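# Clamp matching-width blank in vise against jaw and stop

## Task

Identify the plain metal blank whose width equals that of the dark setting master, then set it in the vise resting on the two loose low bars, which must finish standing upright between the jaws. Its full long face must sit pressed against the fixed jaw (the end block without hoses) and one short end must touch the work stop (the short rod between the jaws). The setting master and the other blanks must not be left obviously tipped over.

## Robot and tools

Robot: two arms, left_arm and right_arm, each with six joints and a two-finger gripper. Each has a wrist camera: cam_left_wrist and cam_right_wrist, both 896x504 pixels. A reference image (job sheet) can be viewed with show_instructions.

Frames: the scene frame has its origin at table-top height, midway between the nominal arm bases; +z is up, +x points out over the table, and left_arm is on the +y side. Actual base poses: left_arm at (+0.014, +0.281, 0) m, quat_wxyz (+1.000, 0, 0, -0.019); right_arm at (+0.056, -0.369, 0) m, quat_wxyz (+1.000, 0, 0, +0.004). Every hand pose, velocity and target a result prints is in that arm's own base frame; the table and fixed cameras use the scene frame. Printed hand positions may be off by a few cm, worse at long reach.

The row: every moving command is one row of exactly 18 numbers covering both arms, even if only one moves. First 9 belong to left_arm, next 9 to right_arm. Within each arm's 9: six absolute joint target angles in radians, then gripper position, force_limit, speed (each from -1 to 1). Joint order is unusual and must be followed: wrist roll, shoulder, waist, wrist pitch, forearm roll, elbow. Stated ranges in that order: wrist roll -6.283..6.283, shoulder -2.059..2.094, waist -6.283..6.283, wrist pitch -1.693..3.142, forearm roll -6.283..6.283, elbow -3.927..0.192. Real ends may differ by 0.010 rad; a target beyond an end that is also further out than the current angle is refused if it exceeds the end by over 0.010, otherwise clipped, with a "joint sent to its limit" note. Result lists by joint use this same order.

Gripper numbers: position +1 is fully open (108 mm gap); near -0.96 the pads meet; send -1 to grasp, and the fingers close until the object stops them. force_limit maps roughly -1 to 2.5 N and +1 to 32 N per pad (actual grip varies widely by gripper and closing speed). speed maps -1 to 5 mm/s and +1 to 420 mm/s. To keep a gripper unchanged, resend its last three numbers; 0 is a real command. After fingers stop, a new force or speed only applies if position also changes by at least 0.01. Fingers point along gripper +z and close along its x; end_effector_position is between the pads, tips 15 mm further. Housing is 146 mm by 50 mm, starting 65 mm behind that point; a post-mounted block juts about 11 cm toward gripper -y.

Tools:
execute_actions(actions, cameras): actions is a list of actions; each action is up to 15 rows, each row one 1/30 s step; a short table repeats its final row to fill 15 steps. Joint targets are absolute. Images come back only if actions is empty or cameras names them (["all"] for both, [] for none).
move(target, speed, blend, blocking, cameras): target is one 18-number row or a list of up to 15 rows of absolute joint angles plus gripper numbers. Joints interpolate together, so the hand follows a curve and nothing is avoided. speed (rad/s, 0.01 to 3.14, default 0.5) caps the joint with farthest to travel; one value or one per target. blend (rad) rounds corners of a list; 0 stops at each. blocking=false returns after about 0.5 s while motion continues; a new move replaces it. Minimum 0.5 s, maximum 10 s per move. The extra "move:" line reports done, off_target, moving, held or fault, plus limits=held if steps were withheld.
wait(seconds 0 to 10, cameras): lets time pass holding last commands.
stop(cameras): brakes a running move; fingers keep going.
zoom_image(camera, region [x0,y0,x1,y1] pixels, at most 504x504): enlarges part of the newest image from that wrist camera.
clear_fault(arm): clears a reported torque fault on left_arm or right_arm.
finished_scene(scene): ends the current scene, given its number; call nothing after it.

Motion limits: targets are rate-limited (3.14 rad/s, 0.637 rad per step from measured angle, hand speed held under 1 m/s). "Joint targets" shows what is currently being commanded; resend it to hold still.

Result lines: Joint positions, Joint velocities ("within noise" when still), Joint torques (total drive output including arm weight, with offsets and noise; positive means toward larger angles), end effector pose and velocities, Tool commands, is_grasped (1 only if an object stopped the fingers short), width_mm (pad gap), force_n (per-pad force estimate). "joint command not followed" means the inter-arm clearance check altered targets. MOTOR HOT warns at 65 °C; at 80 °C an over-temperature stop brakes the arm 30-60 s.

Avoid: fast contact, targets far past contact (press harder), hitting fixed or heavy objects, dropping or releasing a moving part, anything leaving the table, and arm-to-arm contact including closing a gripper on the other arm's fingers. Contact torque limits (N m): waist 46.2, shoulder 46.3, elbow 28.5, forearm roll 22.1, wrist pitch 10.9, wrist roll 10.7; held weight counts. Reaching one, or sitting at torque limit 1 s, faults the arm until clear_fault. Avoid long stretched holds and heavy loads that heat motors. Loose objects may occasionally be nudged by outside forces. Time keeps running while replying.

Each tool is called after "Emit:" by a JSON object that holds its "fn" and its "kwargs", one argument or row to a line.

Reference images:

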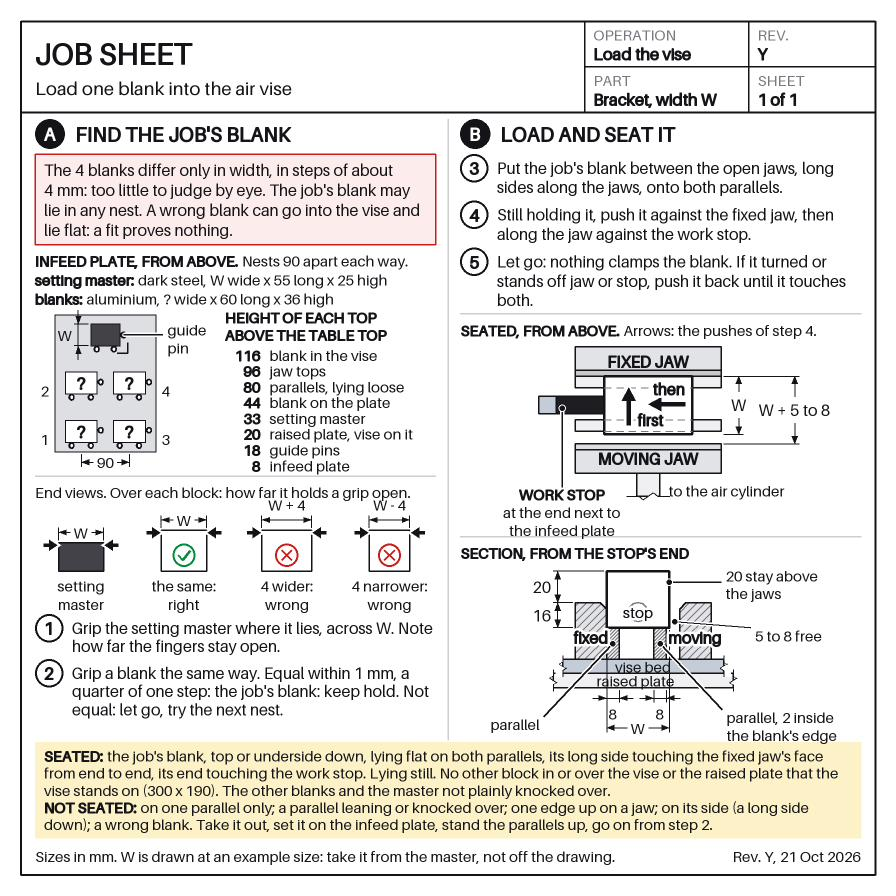

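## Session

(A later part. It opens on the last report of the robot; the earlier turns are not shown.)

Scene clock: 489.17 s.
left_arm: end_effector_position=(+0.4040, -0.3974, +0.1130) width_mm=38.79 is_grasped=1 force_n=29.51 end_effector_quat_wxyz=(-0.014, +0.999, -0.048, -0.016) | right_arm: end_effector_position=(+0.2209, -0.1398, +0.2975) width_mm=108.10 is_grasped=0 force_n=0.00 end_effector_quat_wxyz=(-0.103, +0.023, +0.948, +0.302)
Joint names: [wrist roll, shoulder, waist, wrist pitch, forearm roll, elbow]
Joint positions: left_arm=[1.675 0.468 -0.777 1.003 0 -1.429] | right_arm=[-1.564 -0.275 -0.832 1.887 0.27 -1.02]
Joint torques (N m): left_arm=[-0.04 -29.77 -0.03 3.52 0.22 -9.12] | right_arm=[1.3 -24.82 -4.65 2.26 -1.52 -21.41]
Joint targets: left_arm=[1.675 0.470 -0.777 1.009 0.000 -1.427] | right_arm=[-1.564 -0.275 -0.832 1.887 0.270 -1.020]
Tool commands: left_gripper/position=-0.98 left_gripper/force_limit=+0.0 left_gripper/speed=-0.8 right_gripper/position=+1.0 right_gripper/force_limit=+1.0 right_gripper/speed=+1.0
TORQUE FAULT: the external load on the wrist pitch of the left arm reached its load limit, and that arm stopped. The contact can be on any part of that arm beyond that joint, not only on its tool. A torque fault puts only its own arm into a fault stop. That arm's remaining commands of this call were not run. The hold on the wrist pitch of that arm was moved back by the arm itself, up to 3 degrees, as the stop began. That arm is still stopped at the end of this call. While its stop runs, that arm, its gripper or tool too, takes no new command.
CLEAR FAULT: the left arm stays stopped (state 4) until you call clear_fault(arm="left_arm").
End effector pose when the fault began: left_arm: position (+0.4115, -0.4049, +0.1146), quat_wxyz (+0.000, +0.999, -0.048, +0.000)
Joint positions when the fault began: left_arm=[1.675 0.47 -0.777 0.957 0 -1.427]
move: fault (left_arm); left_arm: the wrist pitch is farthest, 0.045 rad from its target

Emit:
{"fn": "clear_fault", "kwargs": {
  "arm": "left_arm",
  "cameras": ["all"]
}}

Emit:
{"fn": "zoom_image", "kwargs": {
  "camera": "cam_left_wrist",
  "region": [320, 40, 600, 300]
}}

Scene clock: 492.87 s.
left_arm: end_effector_position=(+0.4040, -0.3974, +0.1130) width_mm=38.79 is_grasped=1 force_n=29.49 end_effector_quat_wxyz=(-0.014, +0.999, -0.048, -0.016) | right_arm: end_effector_position=(+0.2209, -0.1398, +0.2975) width_mm=108.10 is_grasped=0 force_n=0.00 end_effector_quat_wxyz=(-0.103, +0.023, +0.948, +0.302)
Joint names: [wrist roll, shoulder, waist, wrist pitch, forearm roll, elbow]
Joint positions: left_arm=[1.675 0.468 -0.777 1.003 0 -1.429] | right_arm=[-1.564 -0.275 -0.832 1.887 0.27 -1.02]
Joint torques (N m): left_arm=[-0.04 -29.83 -0.06 3.53 0.21 -9.09] | right_arm=[1.26 -24.74 -4.7 2.29 -1.61 -21.38]
Joint targets: left_arm=[1.675 0.468 -0.777 1.003 0.000 -1.429] | right_arm=[-1.564 -0.275 -0.832 1.887 0.270 -1.020]
Tool commands: left_gripper/position=-0.98 left_gripper/force_limit=+0.0 left_gripper/speed=-0.8 right_gripper/position=+1.0 right_gripper/force_limit=+1.0 right_gripper/speed=+1.0
TORQUE FAULT, CONTINUED: the left arm's stop, for the torque fault of the wrist pitch that an earlier result reported, is over. The call counts as one of the actions that you can send in this scene. The hold on the wrist pitch of that arm was moved back by the arm itself, up to 3 degrees, as the stop began. That arm's target is now where it stood when the stop ended, not its last command. That arm keeps its grip as last carried out and accepts commands again: back off and push less far.
CLEAR FAULT: your call cleared the left arm's torque fault. If a joint's load stays at its limit, that arm stops again at once.

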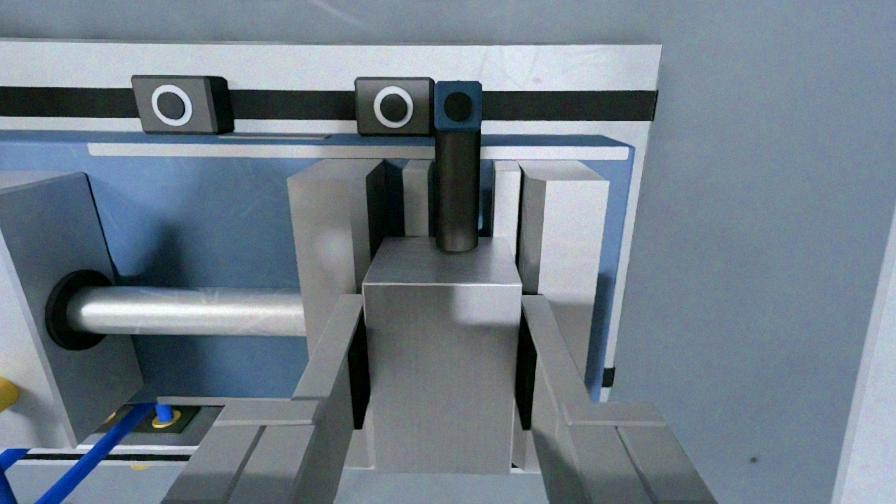

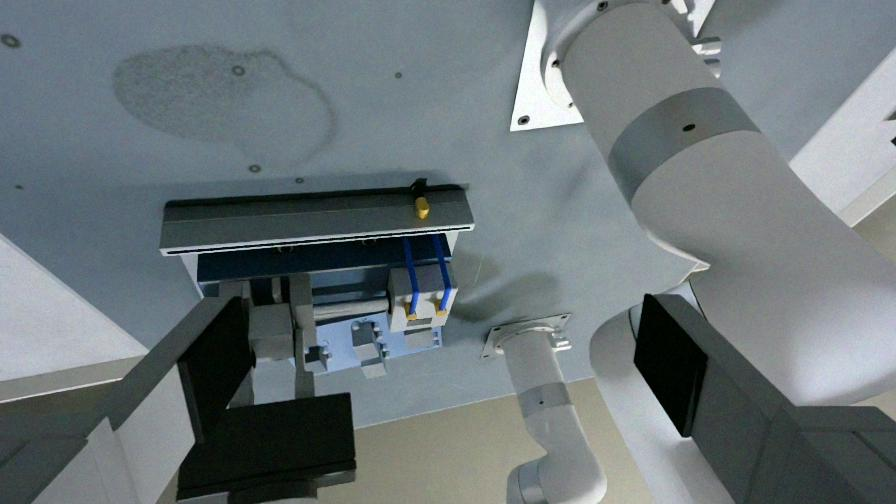

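Scaled by 1.800 from the camera's 896x504 image, which has a finer 1280x720 frame.

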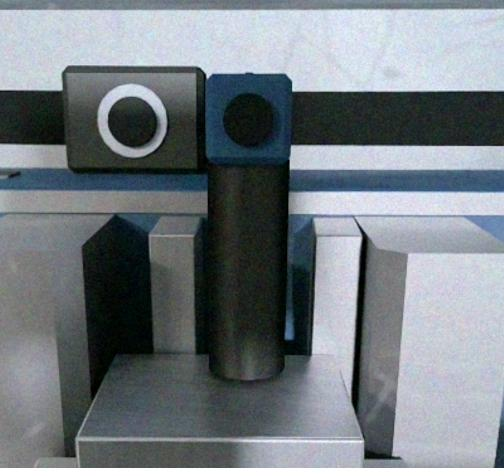

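Emit:
{"fn": "move", "kwargs": {
  "target": [1.6726,0.4636,-0.7796,0.9562,0,-1.4199,-0.98,0,-0.8,-1.564,-0.275,-0.832,1.887,0.27,-1.02,1,1,1],
  "speed": 0.03,
  "cameras": ["cam_left_wrist"]
}}

Emit:
{"fn": "zoom_image", "kwargs": {
  "camera": "cam_left_wrist",
  "region": [320, 40, 600, 300]
}}

Scene clock: 508.17 s.
left_arm: end_effector_position=(+0.4094, -0.4047, +0.1154) width_mm=38.79 is_grasped=1 force_n=27.97 end_effector_quat_wxyz=(+0.000, +0.999, -0.048, +0.000) | right_arm: end_effector_position=(+0.2209, -0.1398, +0.2975) width_mm=108.10 is_grasped=0 force_n=0.00 end_effector_quat_wxyz=(-0.103, +0.023, +0.948, +0.302)
Joint names: [wrist roll, shoulder, waist, wrist pitch, forearm roll, elbow]
Joint positions: left_arm=[1.673 0.464 -0.78 0.956 0 -1.42] | right_arm=[-1.564 -0.275 -0.832 1.887 0.27 -1.02]
Joint torques (N m): left_arm=[-1.13 -47.15 -6.09 -3.34 0.19 -14.4] | right_arm=[1.27 -24.83 -4.52 2.33 -1.46 -21.33]
Joint targets: left_arm=[1.673 0.464 -0.780 0.956 0.000 -1.420] | right_arm=[-1.564 -0.275 -0.832 1.887 0.270 -1.020]
move: done
Images, in order (width x height): cam_left_wrist 896x504.

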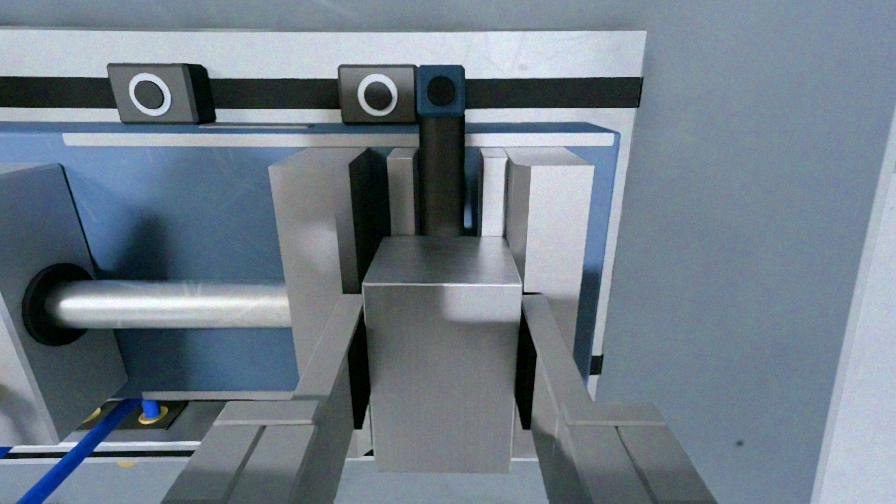

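Scaled by 1.800 from the camera's 896x504 image, which has a finer 1280x720 frame.

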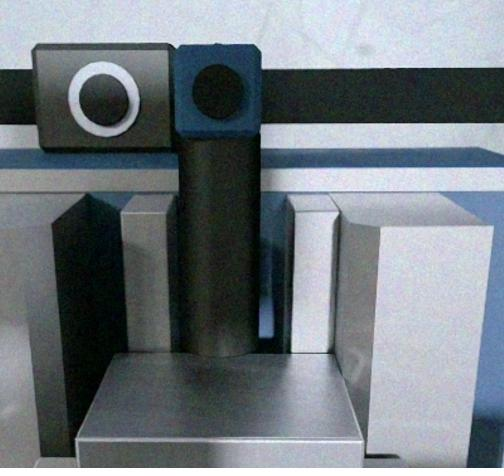

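Emit:
{"fn": "move", "kwargs": {
  "target": [1.674,0.4670,-0.7782,0.9573,0,-1.4244,-0.98,0,-0.8,-1.564,-0.275,-0.832,1.887,0.27,-1.02,1,1,1],
  "speed": 0.01
}}

Emit:
{"fn": "move", "kwargs": {
  "target": [1.676,0.4639,-0.7762,0.9556,0,-1.4196,-0.98,0,-0.8,-1.564,-0.275,-0.832,1.887,0.27,-1.02,1,1,1],
  "speed": 0.01
}}

Emit:
{"fn": "move", "kwargs": {
  "target": [1.6773,0.4618,-0.7748,0.9545,0,-1.4164,-0.98,0,-0.8,-1.564,-0.275,-0.832,1.887,0.27,-1.02,1,1,1],
  "speed": 0.01,
  "cameras": ["cam_left_wrist"]
}}

Emit:
{"fn": "zoom_image", "kwargs": {
  "camera": "cam_left_wrist",
  "region": [320, 40, 600, 300]
}}

Scene clock: 524.80 s.
left_arm: end_effector_position=(+0.4106, -0.4047, +0.1152) width_mm=38.79 is_grasped=1 force_n=27.59 end_effector_quat_wxyz=(+0.000, +0.999, -0.048, +0.000) | right_arm: end_effector_position=(+0.2209, -0.1398, +0.2975) width_mm=108.10 is_grasped=0 force_n=0.00 end_effector_quat_wxyz=(-0.103, +0.023, +0.948, +0.302)
Joint names: [wrist roll, shoulder, waist, wrist pitch, forearm roll, elbow]
Joint positions: left_arm=[1.674 0.467 -0.778 0.957 0 -1.424] | right_arm=[-1.564 -0.275 -0.832 1.887 0.27 -1.02]
Joint torques (N m): left_arm=[1.03 -33.99 9.3 -1.48 -0.2 -23.25] | right_arm=[1.31 -24.74 -4.56 2.31 -1.38 -21.32]
Joint targets: left_arm=[1.674 0.467 -0.778 0.957 0.000 -1.424] | right_arm=[-1.564 -0.275 -0.832 1.887 0.270 -1.020]
move: done

Scene clock: 525.50 s.
left_arm: end_effector_position=(+0.4107, -0.4033, +0.1152) width_mm=38.79 is_grasped=1 force_n=21.74 end_effector_quat_wxyz=(+0.000, +0.999, -0.048, +0.000) | right_arm: end_effector_position=(+0.2209, -0.1398, +0.2975) width_mm=108.10 is_grasped=0 force_n=0.00 end_effector_quat_wxyz=(-0.103, +0.023, +0.948, +0.302)
Joint names: [wrist roll, shoulder, waist, wrist pitch, forearm roll, elbow]
Joint positions: left_arm=[1.676 0.464 -0.776 0.956 0 -1.42] | right_arm=[-1.564 -0.275 -0.832 1.887 0.27 -1.02]
Joint torques (N m): left_arm=[0.98 -46.97 10.92 -4.5 0.21 -15.81] | right_arm=[1.27 -24.53 -4.46 2.26 -1.45 -21.43]
Joint targets: left_arm=[1.676 0.464 -0.776 0.956 0.000 -1.420] | right_arm=[-1.564 -0.275 -0.832 1.887 0.270 -1.020]
move: done

Scene clock: 526.20 s.
left_arm: end_effector_position=(+0.4109, -0.4022, +0.1152) width_mm=38.79 is_grasped=1 force_n=18.75 end_effector_quat_wxyz=(+0.000, +0.999, -0.048, +0.000) | right_arm: end_effector_position=(+0.2209, -0.1398, +0.2975) width_mm=108.10 is_grasped=0 force_n=0.00 end_effector_quat_wxyz=(-0.103, +0.023, +0.948, +0.302)
Joint names: [wrist roll, shoulder, waist, wrist pitch, forearm roll, elbow]
Joint positions: left_arm=[1.677 0.462 -0.775 0.954 0 -1.416] | right_arm=[-1.564 -0.275 -0.832 1.887 0.27 -1.02]
Joint torques (N m): left_arm=[1.02 -47.85 10.18 -4.29 0.12 -15.96] | right_arm=[1.22 -24.68 -4.62 2.24 -1.4 -21.35]
Joint targets: left_arm=[1.677 0.462 -0.775 0.955 0.000 -1.416] | right_arm=[-1.564 -0.275 -0.832 1.887 0.270 -1.020]
move: done
Images, in order (width x height): cam_left_wrist 896x504.

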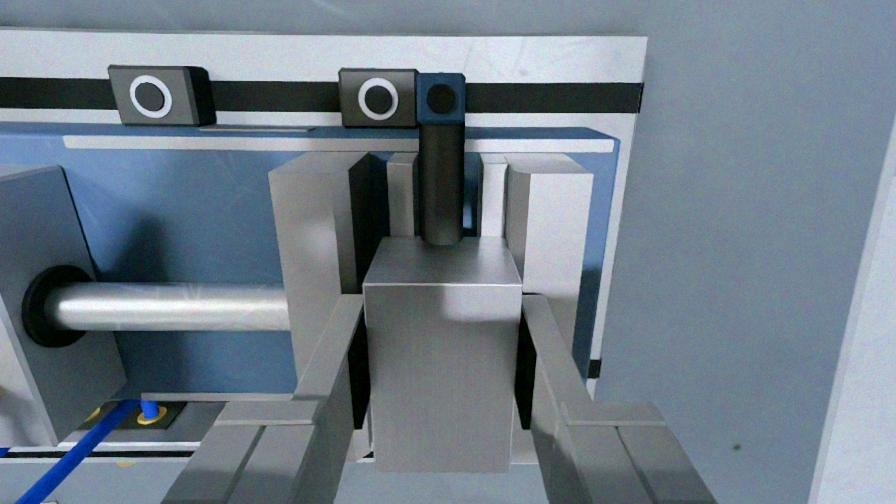

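Scaled by 1.800 from the camera's 896x504 image, which has a finer 1280x720 frame.

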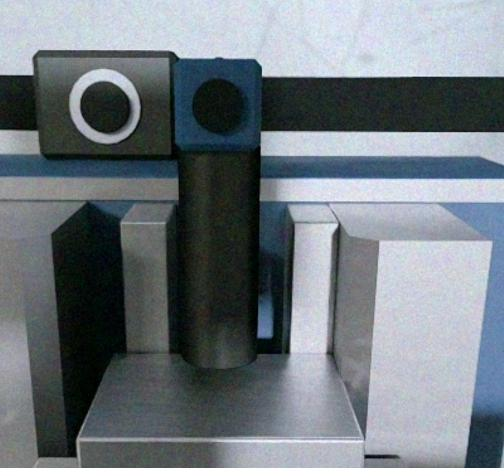

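Emit:
{"fn": "move", "kwargs": {
  "target": [1.6793,0.4587,-0.7728,0.9528,0,-1.4116,-0.98,0,-0.8,-1.564,-0.275,-0.832,1.887,0.27,-1.02,1,1,1],
  "speed": 0.01
}}

Emit:
{"fn": "move", "kwargs": {
  "target": [1.6803,0.4571,-0.7718,0.9520,0,-1.4092,-0.98,0,-0.8,-1.564,-0.275,-0.832,1.887,0.27,-1.02,1,1,1],
  "speed": 0.01,
  "cameras": ["cam_left_wrist"]
}}

Emit:
{"fn": "zoom_image", "kwargs": {
  "camera": "cam_left_wrist",
  "region": [320, 40, 600, 300]
}}

Scene clock: 542.03 s.
left_arm: end_effector_position=(+0.4110, -0.4008, +0.1152) width_mm=38.79 is_grasped=1 force_n=17.95 end_effector_quat_wxyz=(+0.000, +0.999, -0.048, +0.000) | right_arm: end_effector_position=(+0.2209, -0.1398, +0.2975) width_mm=108.10 is_grasped=0 force_n=0.00 end_effector_quat_wxyz=(-0.103, +0.023, +0.948, +0.302)
Joint names: [wrist roll, shoulder, waist, wrist pitch, forearm roll, elbow]
Joint positions: left_arm=[1.679 0.459 -0.773 0.953 0 -1.412] | right_arm=[-1.564 -0.275 -0.832 1.887 0.27 -1.02]
Joint torques (N m): left_arm=[1.02 -47.46 10.02 -4.19 0.04 -15.55] | right_arm=[1.22 -24.79 -4.64 2.28 -1.42 -21.35]
Joint targets: left_arm=[1.679 0.459 -0.773 0.953 0.000 -1.412] | right_arm=[-1.564 -0.275 -0.832 1.887 0.270 -1.020]
move: done

Scene clock: 542.73 s.
left_arm: end_effector_position=(+0.4110, -0.4000, +0.1152) width_mm=38.79 is_grasped=1 force_n=17.67 end_effector_quat_wxyz=(+0.000, +0.999, -0.048, +0.000) | right_arm: end_effector_position=(+0.2209, -0.1398, +0.2975) width_mm=108.10 is_grasped=0 force_n=0.00 end_effector_quat_wxyz=(-0.103, +0.023, +0.948, +0.302)
Joint names: [wrist roll, shoulder, waist, wrist pitch, forearm roll, elbow]
Joint positions: left_arm=[1.68 0.457 -0.772 0.952 0 -1.409] | right_arm=[-1.564 -0.275 -0.832 1.887 0.27 -1.02]
Joint torques (N m): left_arm=[0.95 -47.82 9.6 -4.16 0.03 -15.55] | right_arm=[1.19 -24.57 -4.58 2.35 -1.43 -21.23]
Joint targets: left_arm=[1.680 0.457 -0.772 0.952 0.000 -1.409] | right_arm=[-1.564 -0.275 -0.832 1.887 0.270 -1.020]
move: done
Images, in order (width x height): cam_left_wrist 896x504.

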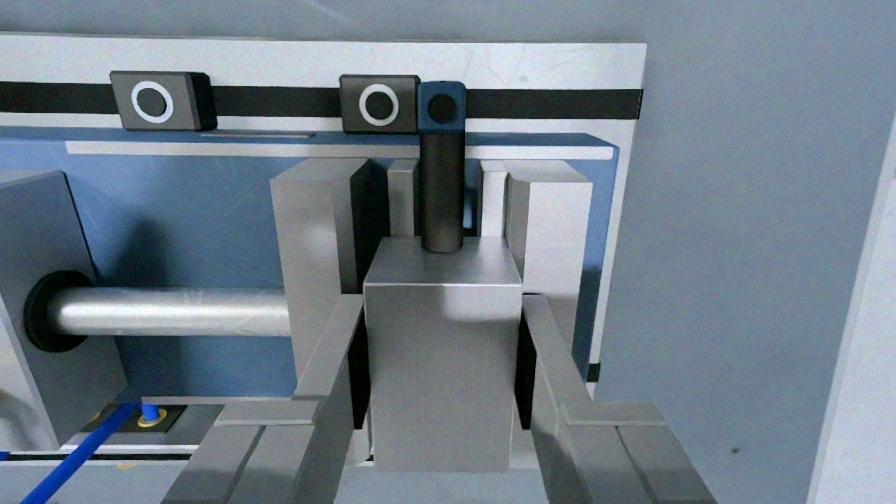

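Scaled by 1.800 from the camera's 896x504 image, which has a finer 1280x720 frame.

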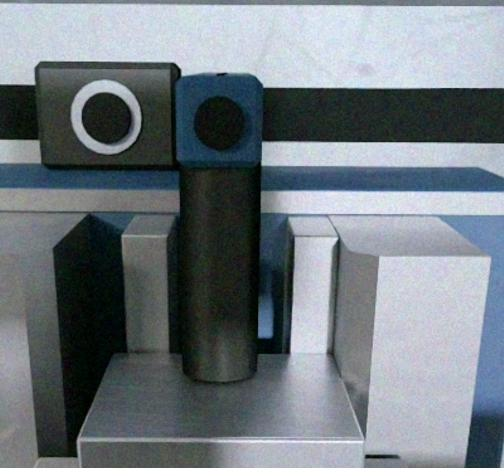

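Emit:
{"fn": "move", "kwargs": {
  "target": [1.6811,0.4558,-0.7710,0.9513,0,-1.4073,-0.98,0,-0.8,-1.564,-0.275,-0.832,1.887,0.27,-1.02,1,1,1],
  "speed": 0.01
}}

Emit:
{"fn": "move", "kwargs": {
  "target": [1.6819,0.4546,-0.7702,0.9506,0,-1.4054,-0.98,0,-0.8,-1.564,-0.275,-0.832,1.887,0.27,-1.02,1,1,1],
  "speed": 0.01,
  "cameras": ["cam_left_wrist"]
}}

Emit:
{"fn": "zoom_image", "kwargs": {
  "camera": "cam_left_wrist",
  "region": [320, 40, 600, 300]
}}

Scene clock: 550.90 s.
left_arm: end_effector_position=(+0.4111, -0.3994, +0.1152) width_mm=38.79 is_grasped=1 force_n=17.70 end_effector_quat_wxyz=(+0.000, +0.999, -0.048, +0.000) | right_arm: end_effector_position=(+0.2209, -0.1398, +0.2975) width_mm=108.10 is_grasped=0 force_n=0.00 end_effector_quat_wxyz=(-0.103, +0.023, +0.948, +0.302)
Joint names: [wrist roll, shoulder, waist, wrist pitch, forearm roll, elbow]
Joint positions: left_arm=[1.681 0.456 -0.771 0.951 0 -1.407] | right_arm=[-1.564 -0.275 -0.832 1.887 0.27 -1.02]
Joint torques (N m): left_arm=[0.92 -47.36 9.76 -4.21 0.14 -15.6] | right_arm=[1.2 -24.55 -4.44 2.27 -1.34 -21.36]
Joint targets: left_arm=[1.681 0.456 -0.771 0.951 0.000 -1.407] | right_arm=[-1.564 -0.275 -0.832 1.887 0.270 -1.020]
move: done

Scene clock: 551.60 s.
left_arm: end_effector_position=(+0.4112, -0.3989, +0.1152) width_mm=38.79 is_grasped=1 force_n=17.39 end_effector_quat_wxyz=(+0.000, +0.999, -0.048, +0.000) | right_arm: end_effector_position=(+0.2209, -0.1398, +0.2975) width_mm=108.10 is_grasped=0 force_n=0.00 end_effector_quat_wxyz=(-0.103, +0.023, +0.948, +0.302)
Joint names: [wrist roll, shoulder, waist, wrist pitch, forearm roll, elbow]
Joint positions: left_arm=[1.682 0.455 -0.77 0.95 0 -1.405] | right_arm=[-1.564 -0.275 -0.832 1.887 0.27 -1.02]
Joint torques (N m): left_arm=[1.05 -47.27 15.96 -2.44 0.14 -13.9] | right_arm=[1.23 -24.69 -4.44 2.25 -1.25 -21.4]
Joint targets: left_arm=[1.682 0.455 -0.770 0.951 0.000 -1.405] | right_arm=[-1.564 -0.275 -0.832 1.887 0.270 -1.020]
move: done
Images, in order (width x height): cam_left_wrist 896x504.

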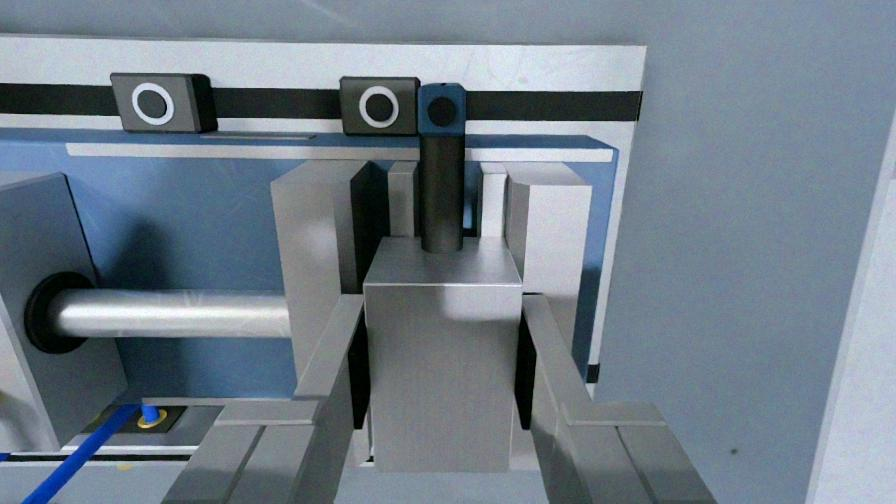

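Scaled by 1.800 from the camera's 896x504 image, which has a finer 1280x720 frame.

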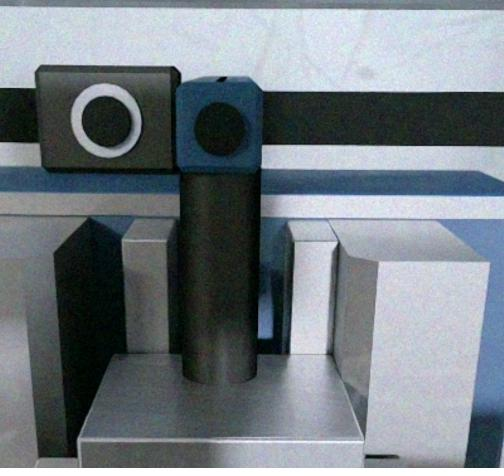

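Emit:
{"fn": "move", "kwargs": {
  "target": [1.6819,0.4546,-0.7702,0.9506,0,-1.4054,-0.16,-0.5,-0.9,-1.564,-0.275,-0.832,1.887,0.27,-1.02,1,1,1],
  "speed": 0.1,
  "cameras": ["all"]
}}

Emit:
{"fn": "zoom_image", "kwargs": {
  "camera": "cam_left_wrist",
  "region": [320, 140, 560, 490]
}}

Emit:
{"fn": "zoom_image", "kwargs": {
  "camera": "cam_right_wrist",
  "region": [190, 240, 380, 420]
}}

Scene clock: 562.17 s.
left_arm: end_effector_position=(+0.4112, -0.3988, +0.1152) width_mm=44.20 is_grasped=0 force_n=0.00 end_effector_quat_wxyz=(+0.000, +0.999, -0.048, +0.000) | right_arm: end_effector_position=(+0.2209, -0.1398, +0.2975) width_mm=108.10 is_grasped=0 force_n=0.00 end_effector_quat_wxyz=(-0.103, +0.023, +0.948, +0.302)
Joint names: [wrist roll, shoulder, waist, wrist pitch, forearm roll, elbow]
Joint positions: left_arm=[1.682 0.455 -0.77 0.951 0 -1.405] | right_arm=[-1.564 -0.275 -0.832 1.887 0.27 -1.02]
Joint torques (N m): left_arm=[1.04 -36.27 -6.59 -0.77 0.17 -14.68] | right_arm=[1.26 -24.62 -4.35 2.3 -1.29 -21.38]
Joint targets: left_arm=[1.682 0.455 -0.770 0.951 0.000 -1.405] | right_arm=[-1.564 -0.275 -0.832 1.887 0.270 -1.020]
move: done

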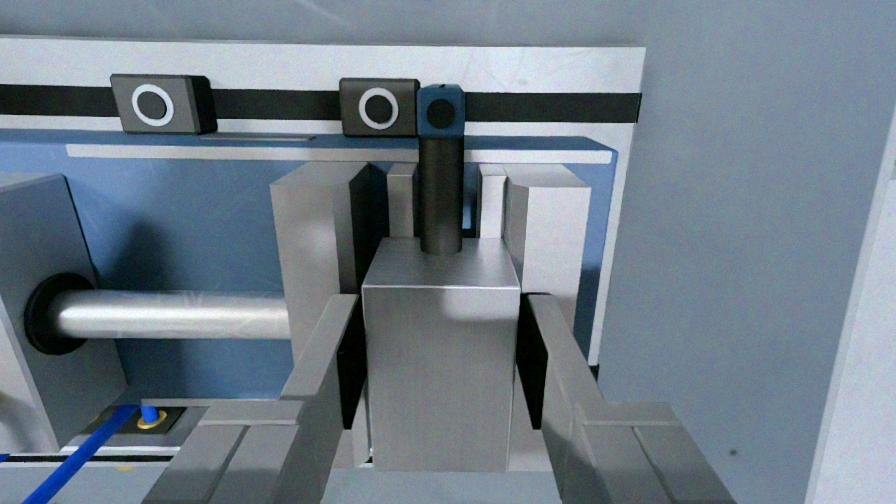

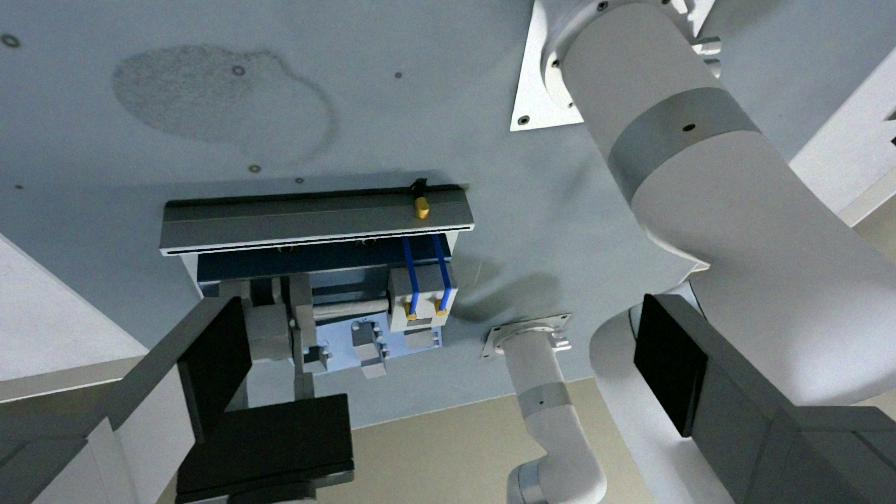

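Scaled by 1.440 from the camera's 896x504 image, which has a finer 1280x720 frame.

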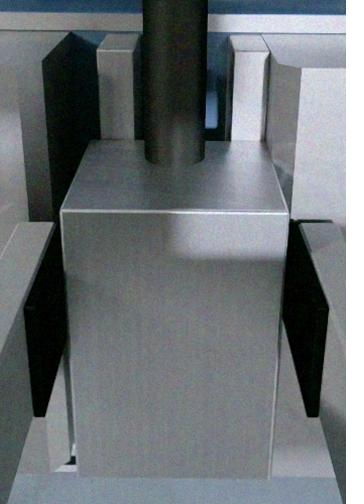

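Scaled by 2.653 from the camera's 896x504 image, which has a finer 1280x720 frame.

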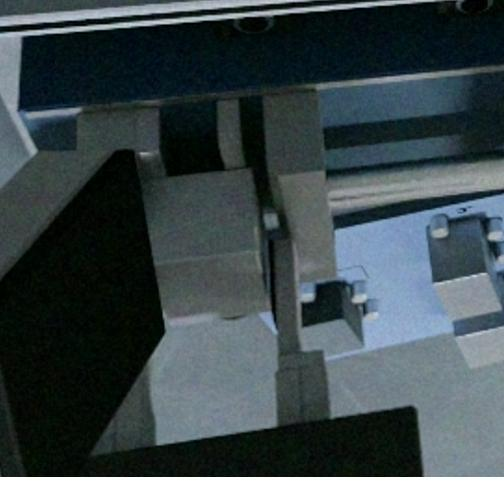

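Emit:
{"fn": "move", "kwargs": {
  "target": [1.6849,0.4624,-0.7672,0.9544,0,-1.4172,-0.16,-0.5,-0.9,-1.564,-0.275,-0.832,1.887,0.27,-1.02,1,1,1],
  "speed": 0.01
}}

Emit:
{"fn": "move", "kwargs": {
  "target": [1.6857,0.4642,-0.7664,0.9554,0,-1.4200,-0.16,-0.5,-0.9,-1.564,-0.275,-0.832,1.887,0.27,-1.02,1,1,1],
  "speed": 0.01,
  "cameras": ["cam_left_wrist"]
}}

Emit:
{"fn": "zoom_image", "kwargs": {
  "camera": "cam_left_wrist",
  "region": [320, 140, 560, 490]
}}

Scene clock: 575.83 s.
left_arm: end_effector_position=(+0.4140, -0.3993, +0.1152) width_mm=44.20 is_grasped=0 force_n=11.36 end_effector_quat_wxyz=(+0.000, +0.999, -0.048, +0.000) | right_arm: end_effector_position=(+0.2209, -0.1398, +0.2975) width_mm=108.10 is_grasped=0 force_n=0.00 end_effector_quat_wxyz=(-0.103, +0.023, +0.948, +0.302)
Joint names: [wrist roll, shoulder, waist, wrist pitch, forearm roll, elbow]
Joint positions: left_arm=[1.685 0.462 -0.767 0.955 0 -1.417] | right_arm=[-1.564 -0.275 -0.832 1.887 0.27 -1.02]
Joint torques (N m): left_arm=[1.01 -27.23 13.39 -2.64 0.3 -22.02] | right_arm=[1.14 -24.63 -4.43 2.26 -1.25 -21.31]
Joint targets: left_arm=[1.685 0.462 -0.767 0.954 0.000 -1.417] | right_arm=[-1.564 -0.275 -0.832 1.887 0.270 -1.020]
move: done

Scene clock: 576.53 s.
left_arm: end_effector_position=(+0.4147, -0.3993, +0.1152) width_mm=44.21 is_grasped=0 force_n=23.53 end_effector_quat_wxyz=(+0.000, +0.999, -0.048, +0.000) | right_arm: end_effector_position=(+0.2209, -0.1398, +0.2975) width_mm=108.10 is_grasped=0 force_n=0.00 end_effector_quat_wxyz=(-0.103, +0.023, +0.948, +0.302)
Joint names: [wrist roll, shoulder, waist, wrist pitch, forearm roll, elbow]
Joint positions: left_arm=[1.686 0.464 -0.767 0.956 0 -1.42] | right_arm=[-1.564 -0.275 -0.832 1.887 0.27 -1.02]
Joint torques (N m): left_arm=[1.02 -22.16 21.96 -5.04 1.11 -24.77] | right_arm=[1.18 -24.54 -4.2 2.26 -1.13 -21.31]
Joint targets: left_arm=[1.686 0.464 -0.766 0.955 0.000 -1.420] | right_arm=[-1.564 -0.275 -0.832 1.887 0.270 -1.020]
move: done
Images, in order (width x height): cam_left_wrist 896x504.

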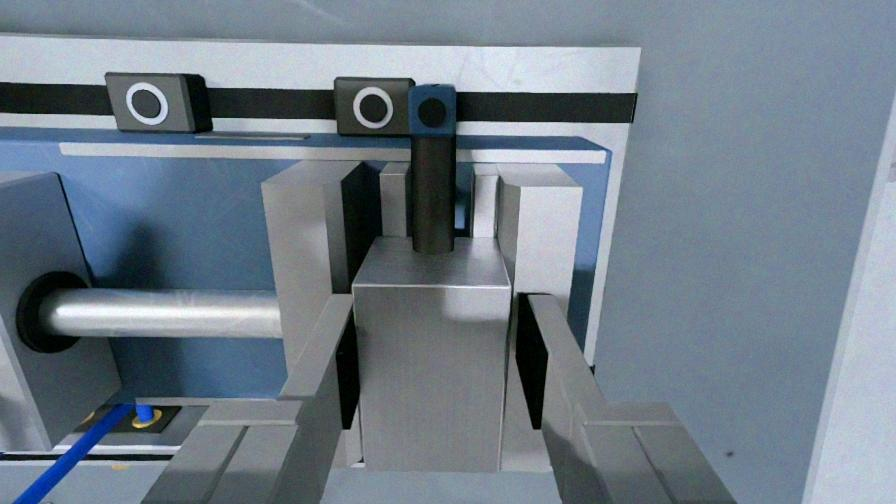

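Scaled by 1.440 from the camera's 896x504 image, which has a finer 1280x720 frame.

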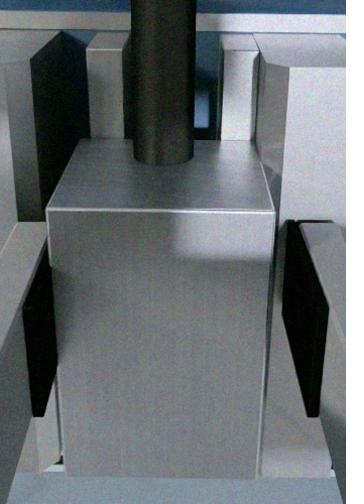

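Emit:
{"fn": "move", "kwargs": {
  "target": [
    [1.6819,0.4546,-0.7702,0.9506,0,-1.4054,-0.16,-0.5,-0.9,-1.564,-0.275,-0.832,1.887,0.27,-1.02,1,1,1],
    [1.6819,0.4411,-0.7702,0.9741,0,-1.4152,-0.16,-0.5,-0.9,-1.564,-0.275,-0.832,1.887,0.27,-1.02,1,1,1],
    [1.6819,0.3956,-0.7702,1.0711,0,-1.4667,-0.16,-0.5,-0.9,-1.564,-0.275,-0.832,1.887,0.27,-1.02,1,1,1]
  ],
  "speed": [0.02,0.05,0.2],
  "blend": [0,0.005,0],
  "cameras": ["all"]
}}

Emit:
{"fn": "zoom_image", "kwargs": {
  "camera": "cam_left_wrist",
  "region": [330, 70, 580, 440]
}}

Emit:
{"fn": "zoom_image", "kwargs": {
  "camera": "cam_right_wrist",
  "region": [190, 240, 380, 420]
}}

Scene clock: 590.63 s.
left_arm: end_effector_position=(+0.4111, -0.3988, +0.1648) width_mm=44.20 is_grasped=0 force_n=0.00 end_effector_quat_wxyz=(+0.000, +0.999, -0.048, +0.000) | right_arm: end_effector_position=(+0.2209, -0.1398, +0.2975) width_mm=108.10 is_grasped=0 force_n=0.00 end_effector_quat_wxyz=(-0.103, +0.023, +0.948, +0.302)
Joint names: [wrist roll, shoulder, waist, wrist pitch, forearm roll, elbow]
Joint positions: left_arm=[1.682 0.396 -0.77 1.071 0 -1.467] | right_arm=[-1.564 -0.275 -0.832 1.887 0.27 -1.02]
Joint torques (N m): left_arm=[-1.09 -44.8 -5.98 0.15 -0.93 -20.14] | right_arm=[1.2 -24.63 -4.4 2.29 -1.14 -21.34]
Joint targets: left_arm=[1.682 0.396 -0.770 1.071 0.000 -1.467] | right_arm=[-1.564 -0.275 -0.832 1.887 0.270 -1.020]
move: done

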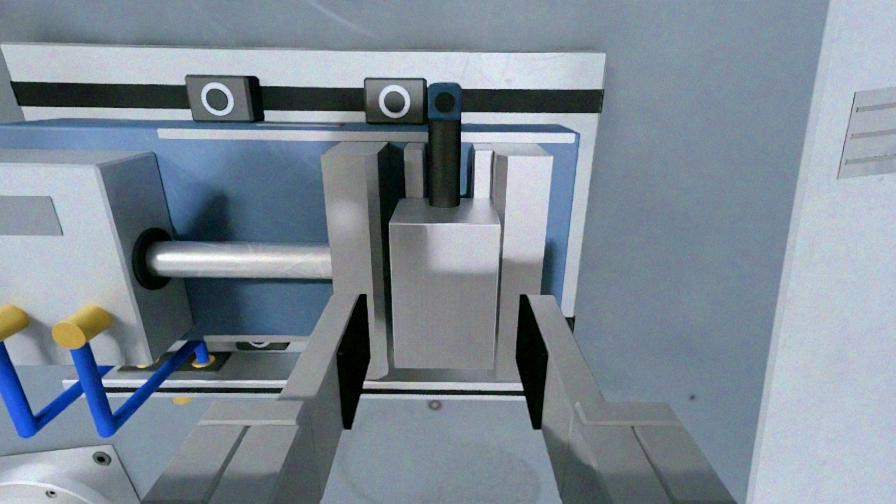

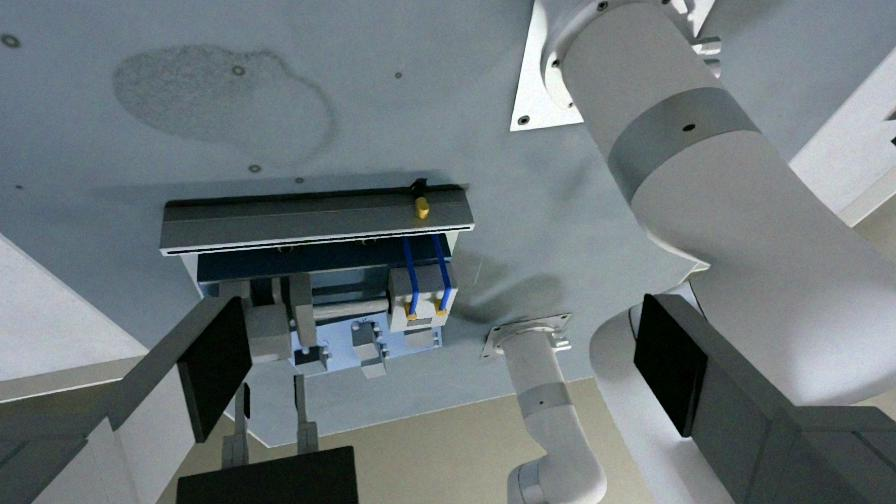

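Scaled by 1.362 from the camera's 896x504 image, which has a finer 1280x720 frame.

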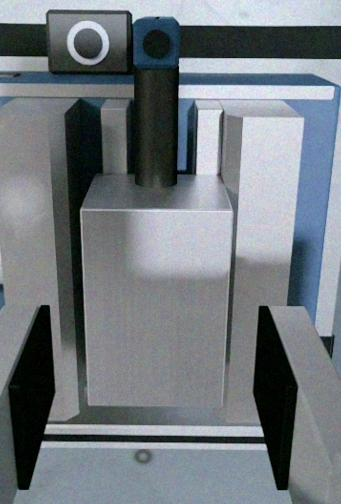

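Scaled by 2.653 from the camera's 896x504 image, which has a finer 1280x720 frame.

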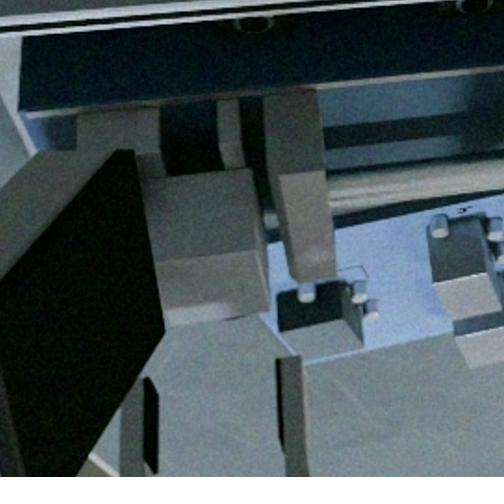

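Emit:
{"fn": "move", "kwargs": {
  "target": [
    [1.5994,0.5573,-0.8527,1.1409,0,-1.6982,-0.98,-0.9,-0.2,-1.564,-0.275,-0.832,1.887,0.27,-1.02,1,1,1],
    [1.5994,0.5970,-0.8527,1.0465,0,-1.6435,-0.98,-0.9,-0.2,-1.564,-0.275,-0.832,1.887,0.27,-1.02,1,1,1]
  ],
  "speed": [0.3,0.1],
  "cameras": ["all"]
}}

Emit:
{"fn": "move", "kwargs": {
  "target": [1.6113,0.5721,-0.8408,1.0313,0,-1.6034,-0.98,-0.9,-0.2,-1.564,-0.275,-0.832,1.887,0.27,-1.02,1,1,1],
  "speed": 0.02,
  "cameras": ["cam_left_wrist"]
}}

Scene clock: 615.67 s.
left_arm: end_effector_position=(+0.4050, -0.4635, +0.1199) width_mm=0.00 is_grasped=0 force_n=9.38 end_effector_quat_wxyz=(+0.000, +0.999, -0.048, +0.000) | right_arm: end_effector_position=(+0.2209, -0.1398, +0.2975) width_mm=108.10 is_grasped=0 force_n=0.00 end_effector_quat_wxyz=(-0.103, +0.023, +0.948, +0.302)
Joint names: [wrist roll, shoulder, waist, wrist pitch, forearm roll, elbow]
Joint positions: left_arm=[1.599 0.597 -0.853 1.047 0 -1.644] | right_arm=[-1.564 -0.275 -0.832 1.887 0.27 -1.02]
Joint torques (N m): left_arm=[-1.45 -35.41 -6.01 -3.21 -0.84 -14.09] | right_arm=[1.12 -24.61 -4.29 2.16 -1.11 -21.46]
Joint targets: left_arm=[1.599 0.597 -0.853 1.047 0.000 -1.644] | right_arm=[-1.564 -0.275 -0.832 1.887 0.270 -1.020]
move: done

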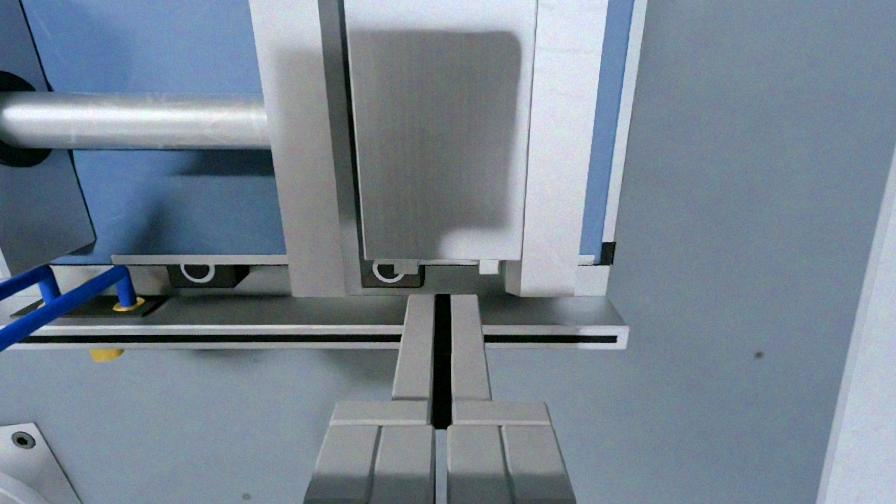

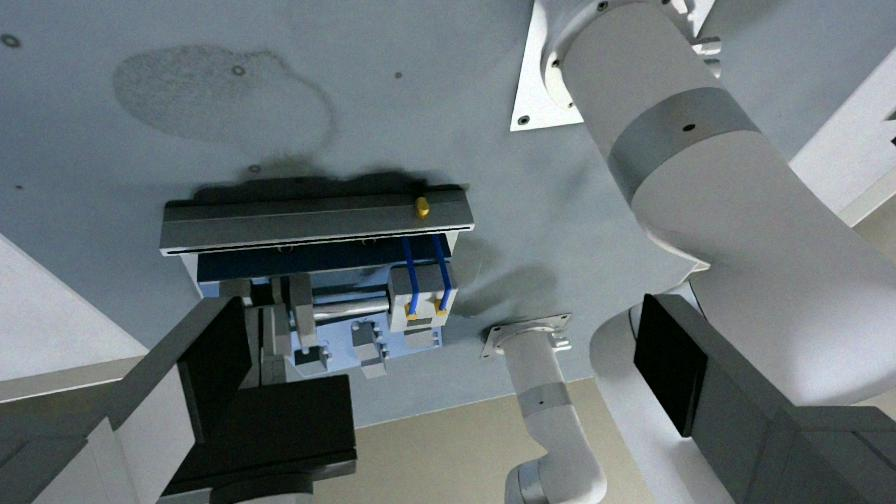

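Scene clock: 617.90 s.
left_arm: end_effector_position=(+0.4059, -0.4536, +0.1198) width_mm=0.00 is_grasped=0 force_n=9.38 end_effector_quat_wxyz=(+0.000, +0.999, -0.048, +0.000) | right_arm: end_effector_position=(+0.2209, -0.1398, +0.2975) width_mm=108.10 is_grasped=0 force_n=0.00 end_effector_quat_wxyz=(-0.103, +0.023, +0.948, +0.302)
Joint names: [wrist roll, shoulder, waist, wrist pitch, forearm roll, elbow]
Joint positions: left_arm=[1.611 0.572 -0.841 1.031 0 -1.603] | right_arm=[-1.564 -0.275 -0.832 1.887 0.27 -1.02]
Joint torques (N m): left_arm=[1.05 -48.23 6.04 -3.12 -0.68 -13.77] | right_arm=[1.17 -24.64 -4.33 2.28 -1.02 -21.33]
Joint targets: left_arm=[1.611 0.572 -0.841 1.031 0.000 -1.603] | right_arm=[-1.564 -0.275 -0.832 1.887 0.270 -1.020]
move: done
Images, in order (width x height): cam_left_wrist 896x504.

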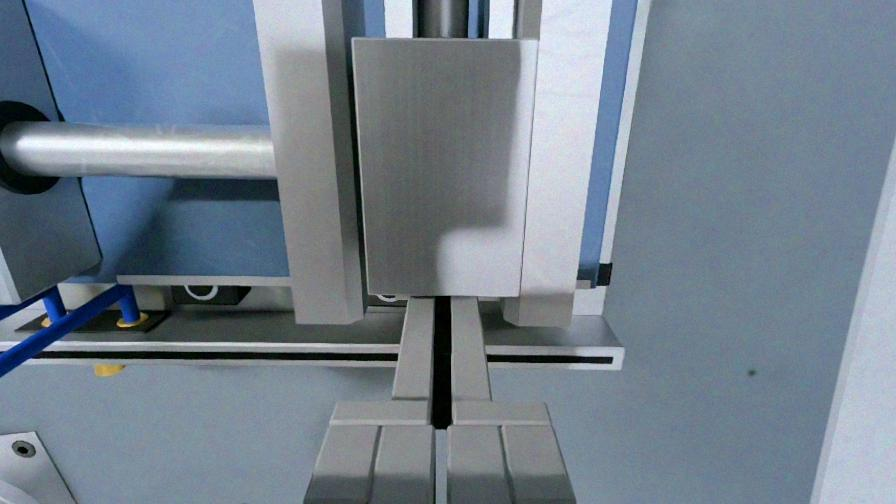

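Emit:
{"fn": "move", "kwargs": {
  "target": [1.6143,0.5658,-0.8378,1.0275,0,-1.5934,-0.98,-0.9,-0.2,-1.564,-0.275,-0.832,1.887,0.27,-1.02,1,1,1],
  "speed": 0.01
}}

Emit:
{"fn": "move", "kwargs": {
  "target": [1.6155,0.5633,-0.8366,1.0260,0,-1.5894,-0.98,-0.9,-0.2,-1.564,-0.275,-0.832,1.887,0.27,-1.02,1,1,1],
  "speed": 0.01,
  "cameras": ["cam_left_wrist"]
}}

Scene clock: 628.10 s.
left_arm: end_effector_position=(+0.4061, -0.4511, +0.1198) width_mm=0.00 is_grasped=0 force_n=9.38 end_effector_quat_wxyz=(+0.000, +0.999, -0.048, +0.000) | right_arm: end_effector_position=(+0.2209, -0.1398, +0.2975) width_mm=108.10 is_grasped=0 force_n=0.00 end_effector_quat_wxyz=(-0.103, +0.023, +0.948, +0.302)
Joint names: [wrist roll, shoulder, waist, wrist pitch, forearm roll, elbow]
Joint positions: left_arm=[1.614 0.566 -0.838 1.028 0 -1.593] | right_arm=[-1.564 -0.275 -0.832 1.887 0.27 -1.02]
Joint torques (N m): left_arm=[1 -48.18 5.92 -3.11 -0.78 -13.94] | right_arm=[1.13 -24.37 -4.21 2.26 -0.94 -21.42]
Joint targets: left_arm=[1.614 0.566 -0.838 1.028 0.000 -1.593] | right_arm=[-1.564 -0.275 -0.832 1.887 0.270 -1.020]
move: done

Scene clock: 628.80 s.
left_arm: end_effector_position=(+0.4062, -0.4501, +0.1198) width_mm=0.00 is_grasped=0 force_n=9.38 end_effector_quat_wxyz=(+0.000, +0.999, -0.048, +0.000) | right_arm: end_effector_position=(+0.2209, -0.1398, +0.2975) width_mm=108.10 is_grasped=0 force_n=0.00 end_effector_quat_wxyz=(-0.103, +0.023, +0.948, +0.302)
Joint names: [wrist roll, shoulder, waist, wrist pitch, forearm roll, elbow]
Joint positions: left_arm=[1.615 0.563 -0.837 1.026 0 -1.589] | right_arm=[-1.564 -0.275 -0.832 1.887 0.27 -1.02]
Joint torques (N m): left_arm=[1.4 -48.15 5.95 -3.1 -0.61 -13.97] | right_arm=[1.12 -24.54 -4.15 2.35 -0.99 -21.44]
Joint targets: left_arm=[1.615 0.563 -0.837 1.026 0.000 -1.589] | right_arm=[-1.564 -0.275 -0.832 1.887 0.270 -1.020]
move: done
Images, in order (width x height): cam_left_wrist 896x504.

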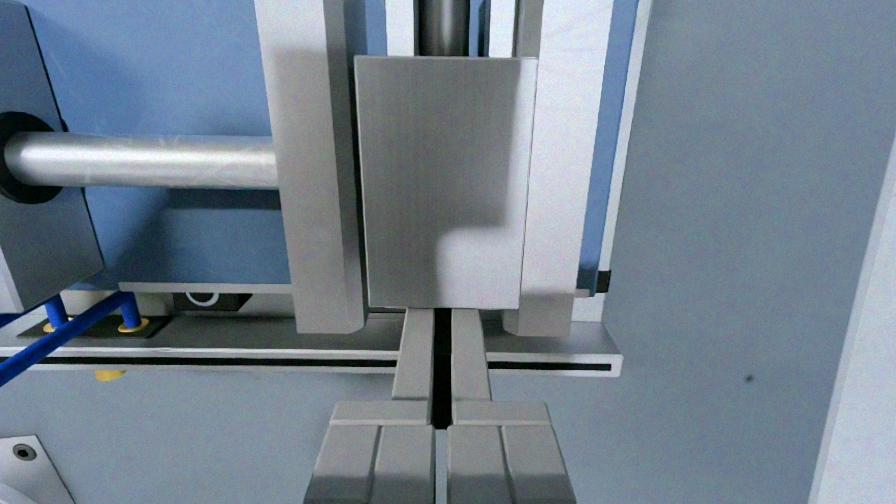

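Emit:
{"fn": "move", "kwargs": {
  "target": [1.6165,0.5613,-0.8356,1.0248,0,-1.5862,-0.98,-0.9,-0.2,-1.564,-0.275,-0.832,1.887,0.27,-1.02,1,1,1],
  "speed": 0.01
}}

Emit:
{"fn": "move", "kwargs": {
  "target": [1.6172,0.5598,-0.8349,1.0239,0,-1.5838,-0.98,-0.9,-0.2,-1.564,-0.275,-0.832,1.887,0.27,-1.02,1,1,1],
  "speed": 0.01
}}

Emit:
{"fn": "move", "kwargs": {
  "target": [1.6179,0.5583,-0.8342,1.0230,0,-1.5814,-0.98,-0.9,-0.2,-1.564,-0.275,-0.832,1.887,0.27,-1.02,1,1,1],
  "speed": 0.01,
  "cameras": ["cam_left_wrist"]
}}

Scene clock: 640.33 s.
left_arm: end_effector_position=(+0.4063, -0.4493, +0.1198) width_mm=0.00 is_grasped=0 force_n=9.38 end_effector_quat_wxyz=(+0.000, +0.999, -0.048, +0.000) | right_arm: end_effector_position=(+0.2209, -0.1398, +0.2975) width_mm=108.10 is_grasped=0 force_n=0.00 end_effector_quat_wxyz=(-0.103, +0.023, +0.948, +0.302)
Joint names: [wrist roll, shoulder, waist, wrist pitch, forearm roll, elbow]
Joint positions: left_arm=[1.616 0.561 -0.836 1.025 0 -1.586] | right_arm=[-1.564 -0.275 -0.832 1.887 0.27 -1.02]
Joint torques (N m): left_arm=[1.43 -48.1 5.92 -3.17 -0.6 -13.95] | right_arm=[1.14 -24.47 -4.22 2.2 -0.94 -21.37]
Joint targets: left_arm=[1.617 0.561 -0.836 1.025 0.000 -1.586] | right_arm=[-1.564 -0.275 -0.832 1.887 0.270 -1.020]
move: done

Scene clock: 641.03 s.
left_arm: end_effector_position=(+0.4063, -0.4487, +0.1198) width_mm=0.00 is_grasped=0 force_n=9.38 end_effector_quat_wxyz=(+0.000, +0.999, -0.048, +0.000) | right_arm: end_effector_position=(+0.2209, -0.1398, +0.2975) width_mm=108.10 is_grasped=0 force_n=0.00 end_effector_quat_wxyz=(-0.103, +0.023, +0.948, +0.302)
Joint names: [wrist roll, shoulder, waist, wrist pitch, forearm roll, elbow]
Joint positions: left_arm=[1.617 0.56 -0.835 1.024 0 -1.584] | right_arm=[-1.564 -0.275 -0.832 1.887 0.27 -1.02]
Joint torques (N m): left_arm=[1.46 -48.16 6.12 -3.12 -0.59 -13.93] | right_arm=[1.12 -24.55 -4.31 2.18 -0.94 -21.26]
Joint targets: left_arm=[1.617 0.560 -0.835 1.024 0.000 -1.584] | right_arm=[-1.564 -0.275 -0.832 1.887 0.270 -1.020]
move: done

Scene clock: 641.73 s.
left_arm: end_effector_position=(+0.4063, -0.4481, +0.1198) width_mm=0.00 is_grasped=0 force_n=9.38 end_effector_quat_wxyz=(+0.000, +0.999, -0.048, +0.000) | right_arm: end_effector_position=(+0.2209, -0.1398, +0.2975) width_mm=108.10 is_grasped=0 force_n=0.00 end_effector_quat_wxyz=(-0.103, +0.023, +0.948, +0.302)
Joint names: [wrist roll, shoulder, waist, wrist pitch, forearm roll, elbow]
Joint positions: left_arm=[1.618 0.558 -0.834 1.023 0 -1.581] | right_arm=[-1.564 -0.275 -0.832 1.887 0.27 -1.02]
Joint torques (N m): left_arm=[1.37 -47.92 5.88 -3.12 -0.63 -13.91] | right_arm=[1.08 -24.56 -4.24 2.22 -1.04 -21.4]
Joint targets: left_arm=[1.618 0.558 -0.834 1.023 0.000 -1.581] | right_arm=[-1.564 -0.275 -0.832 1.887 0.270 -1.020]
move: done
Images, in order (width x height): cam_left_wrist 896x504.

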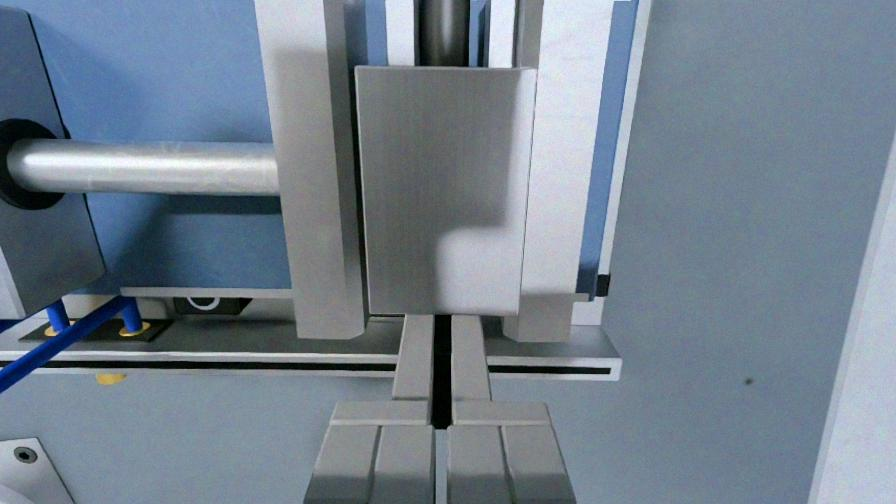

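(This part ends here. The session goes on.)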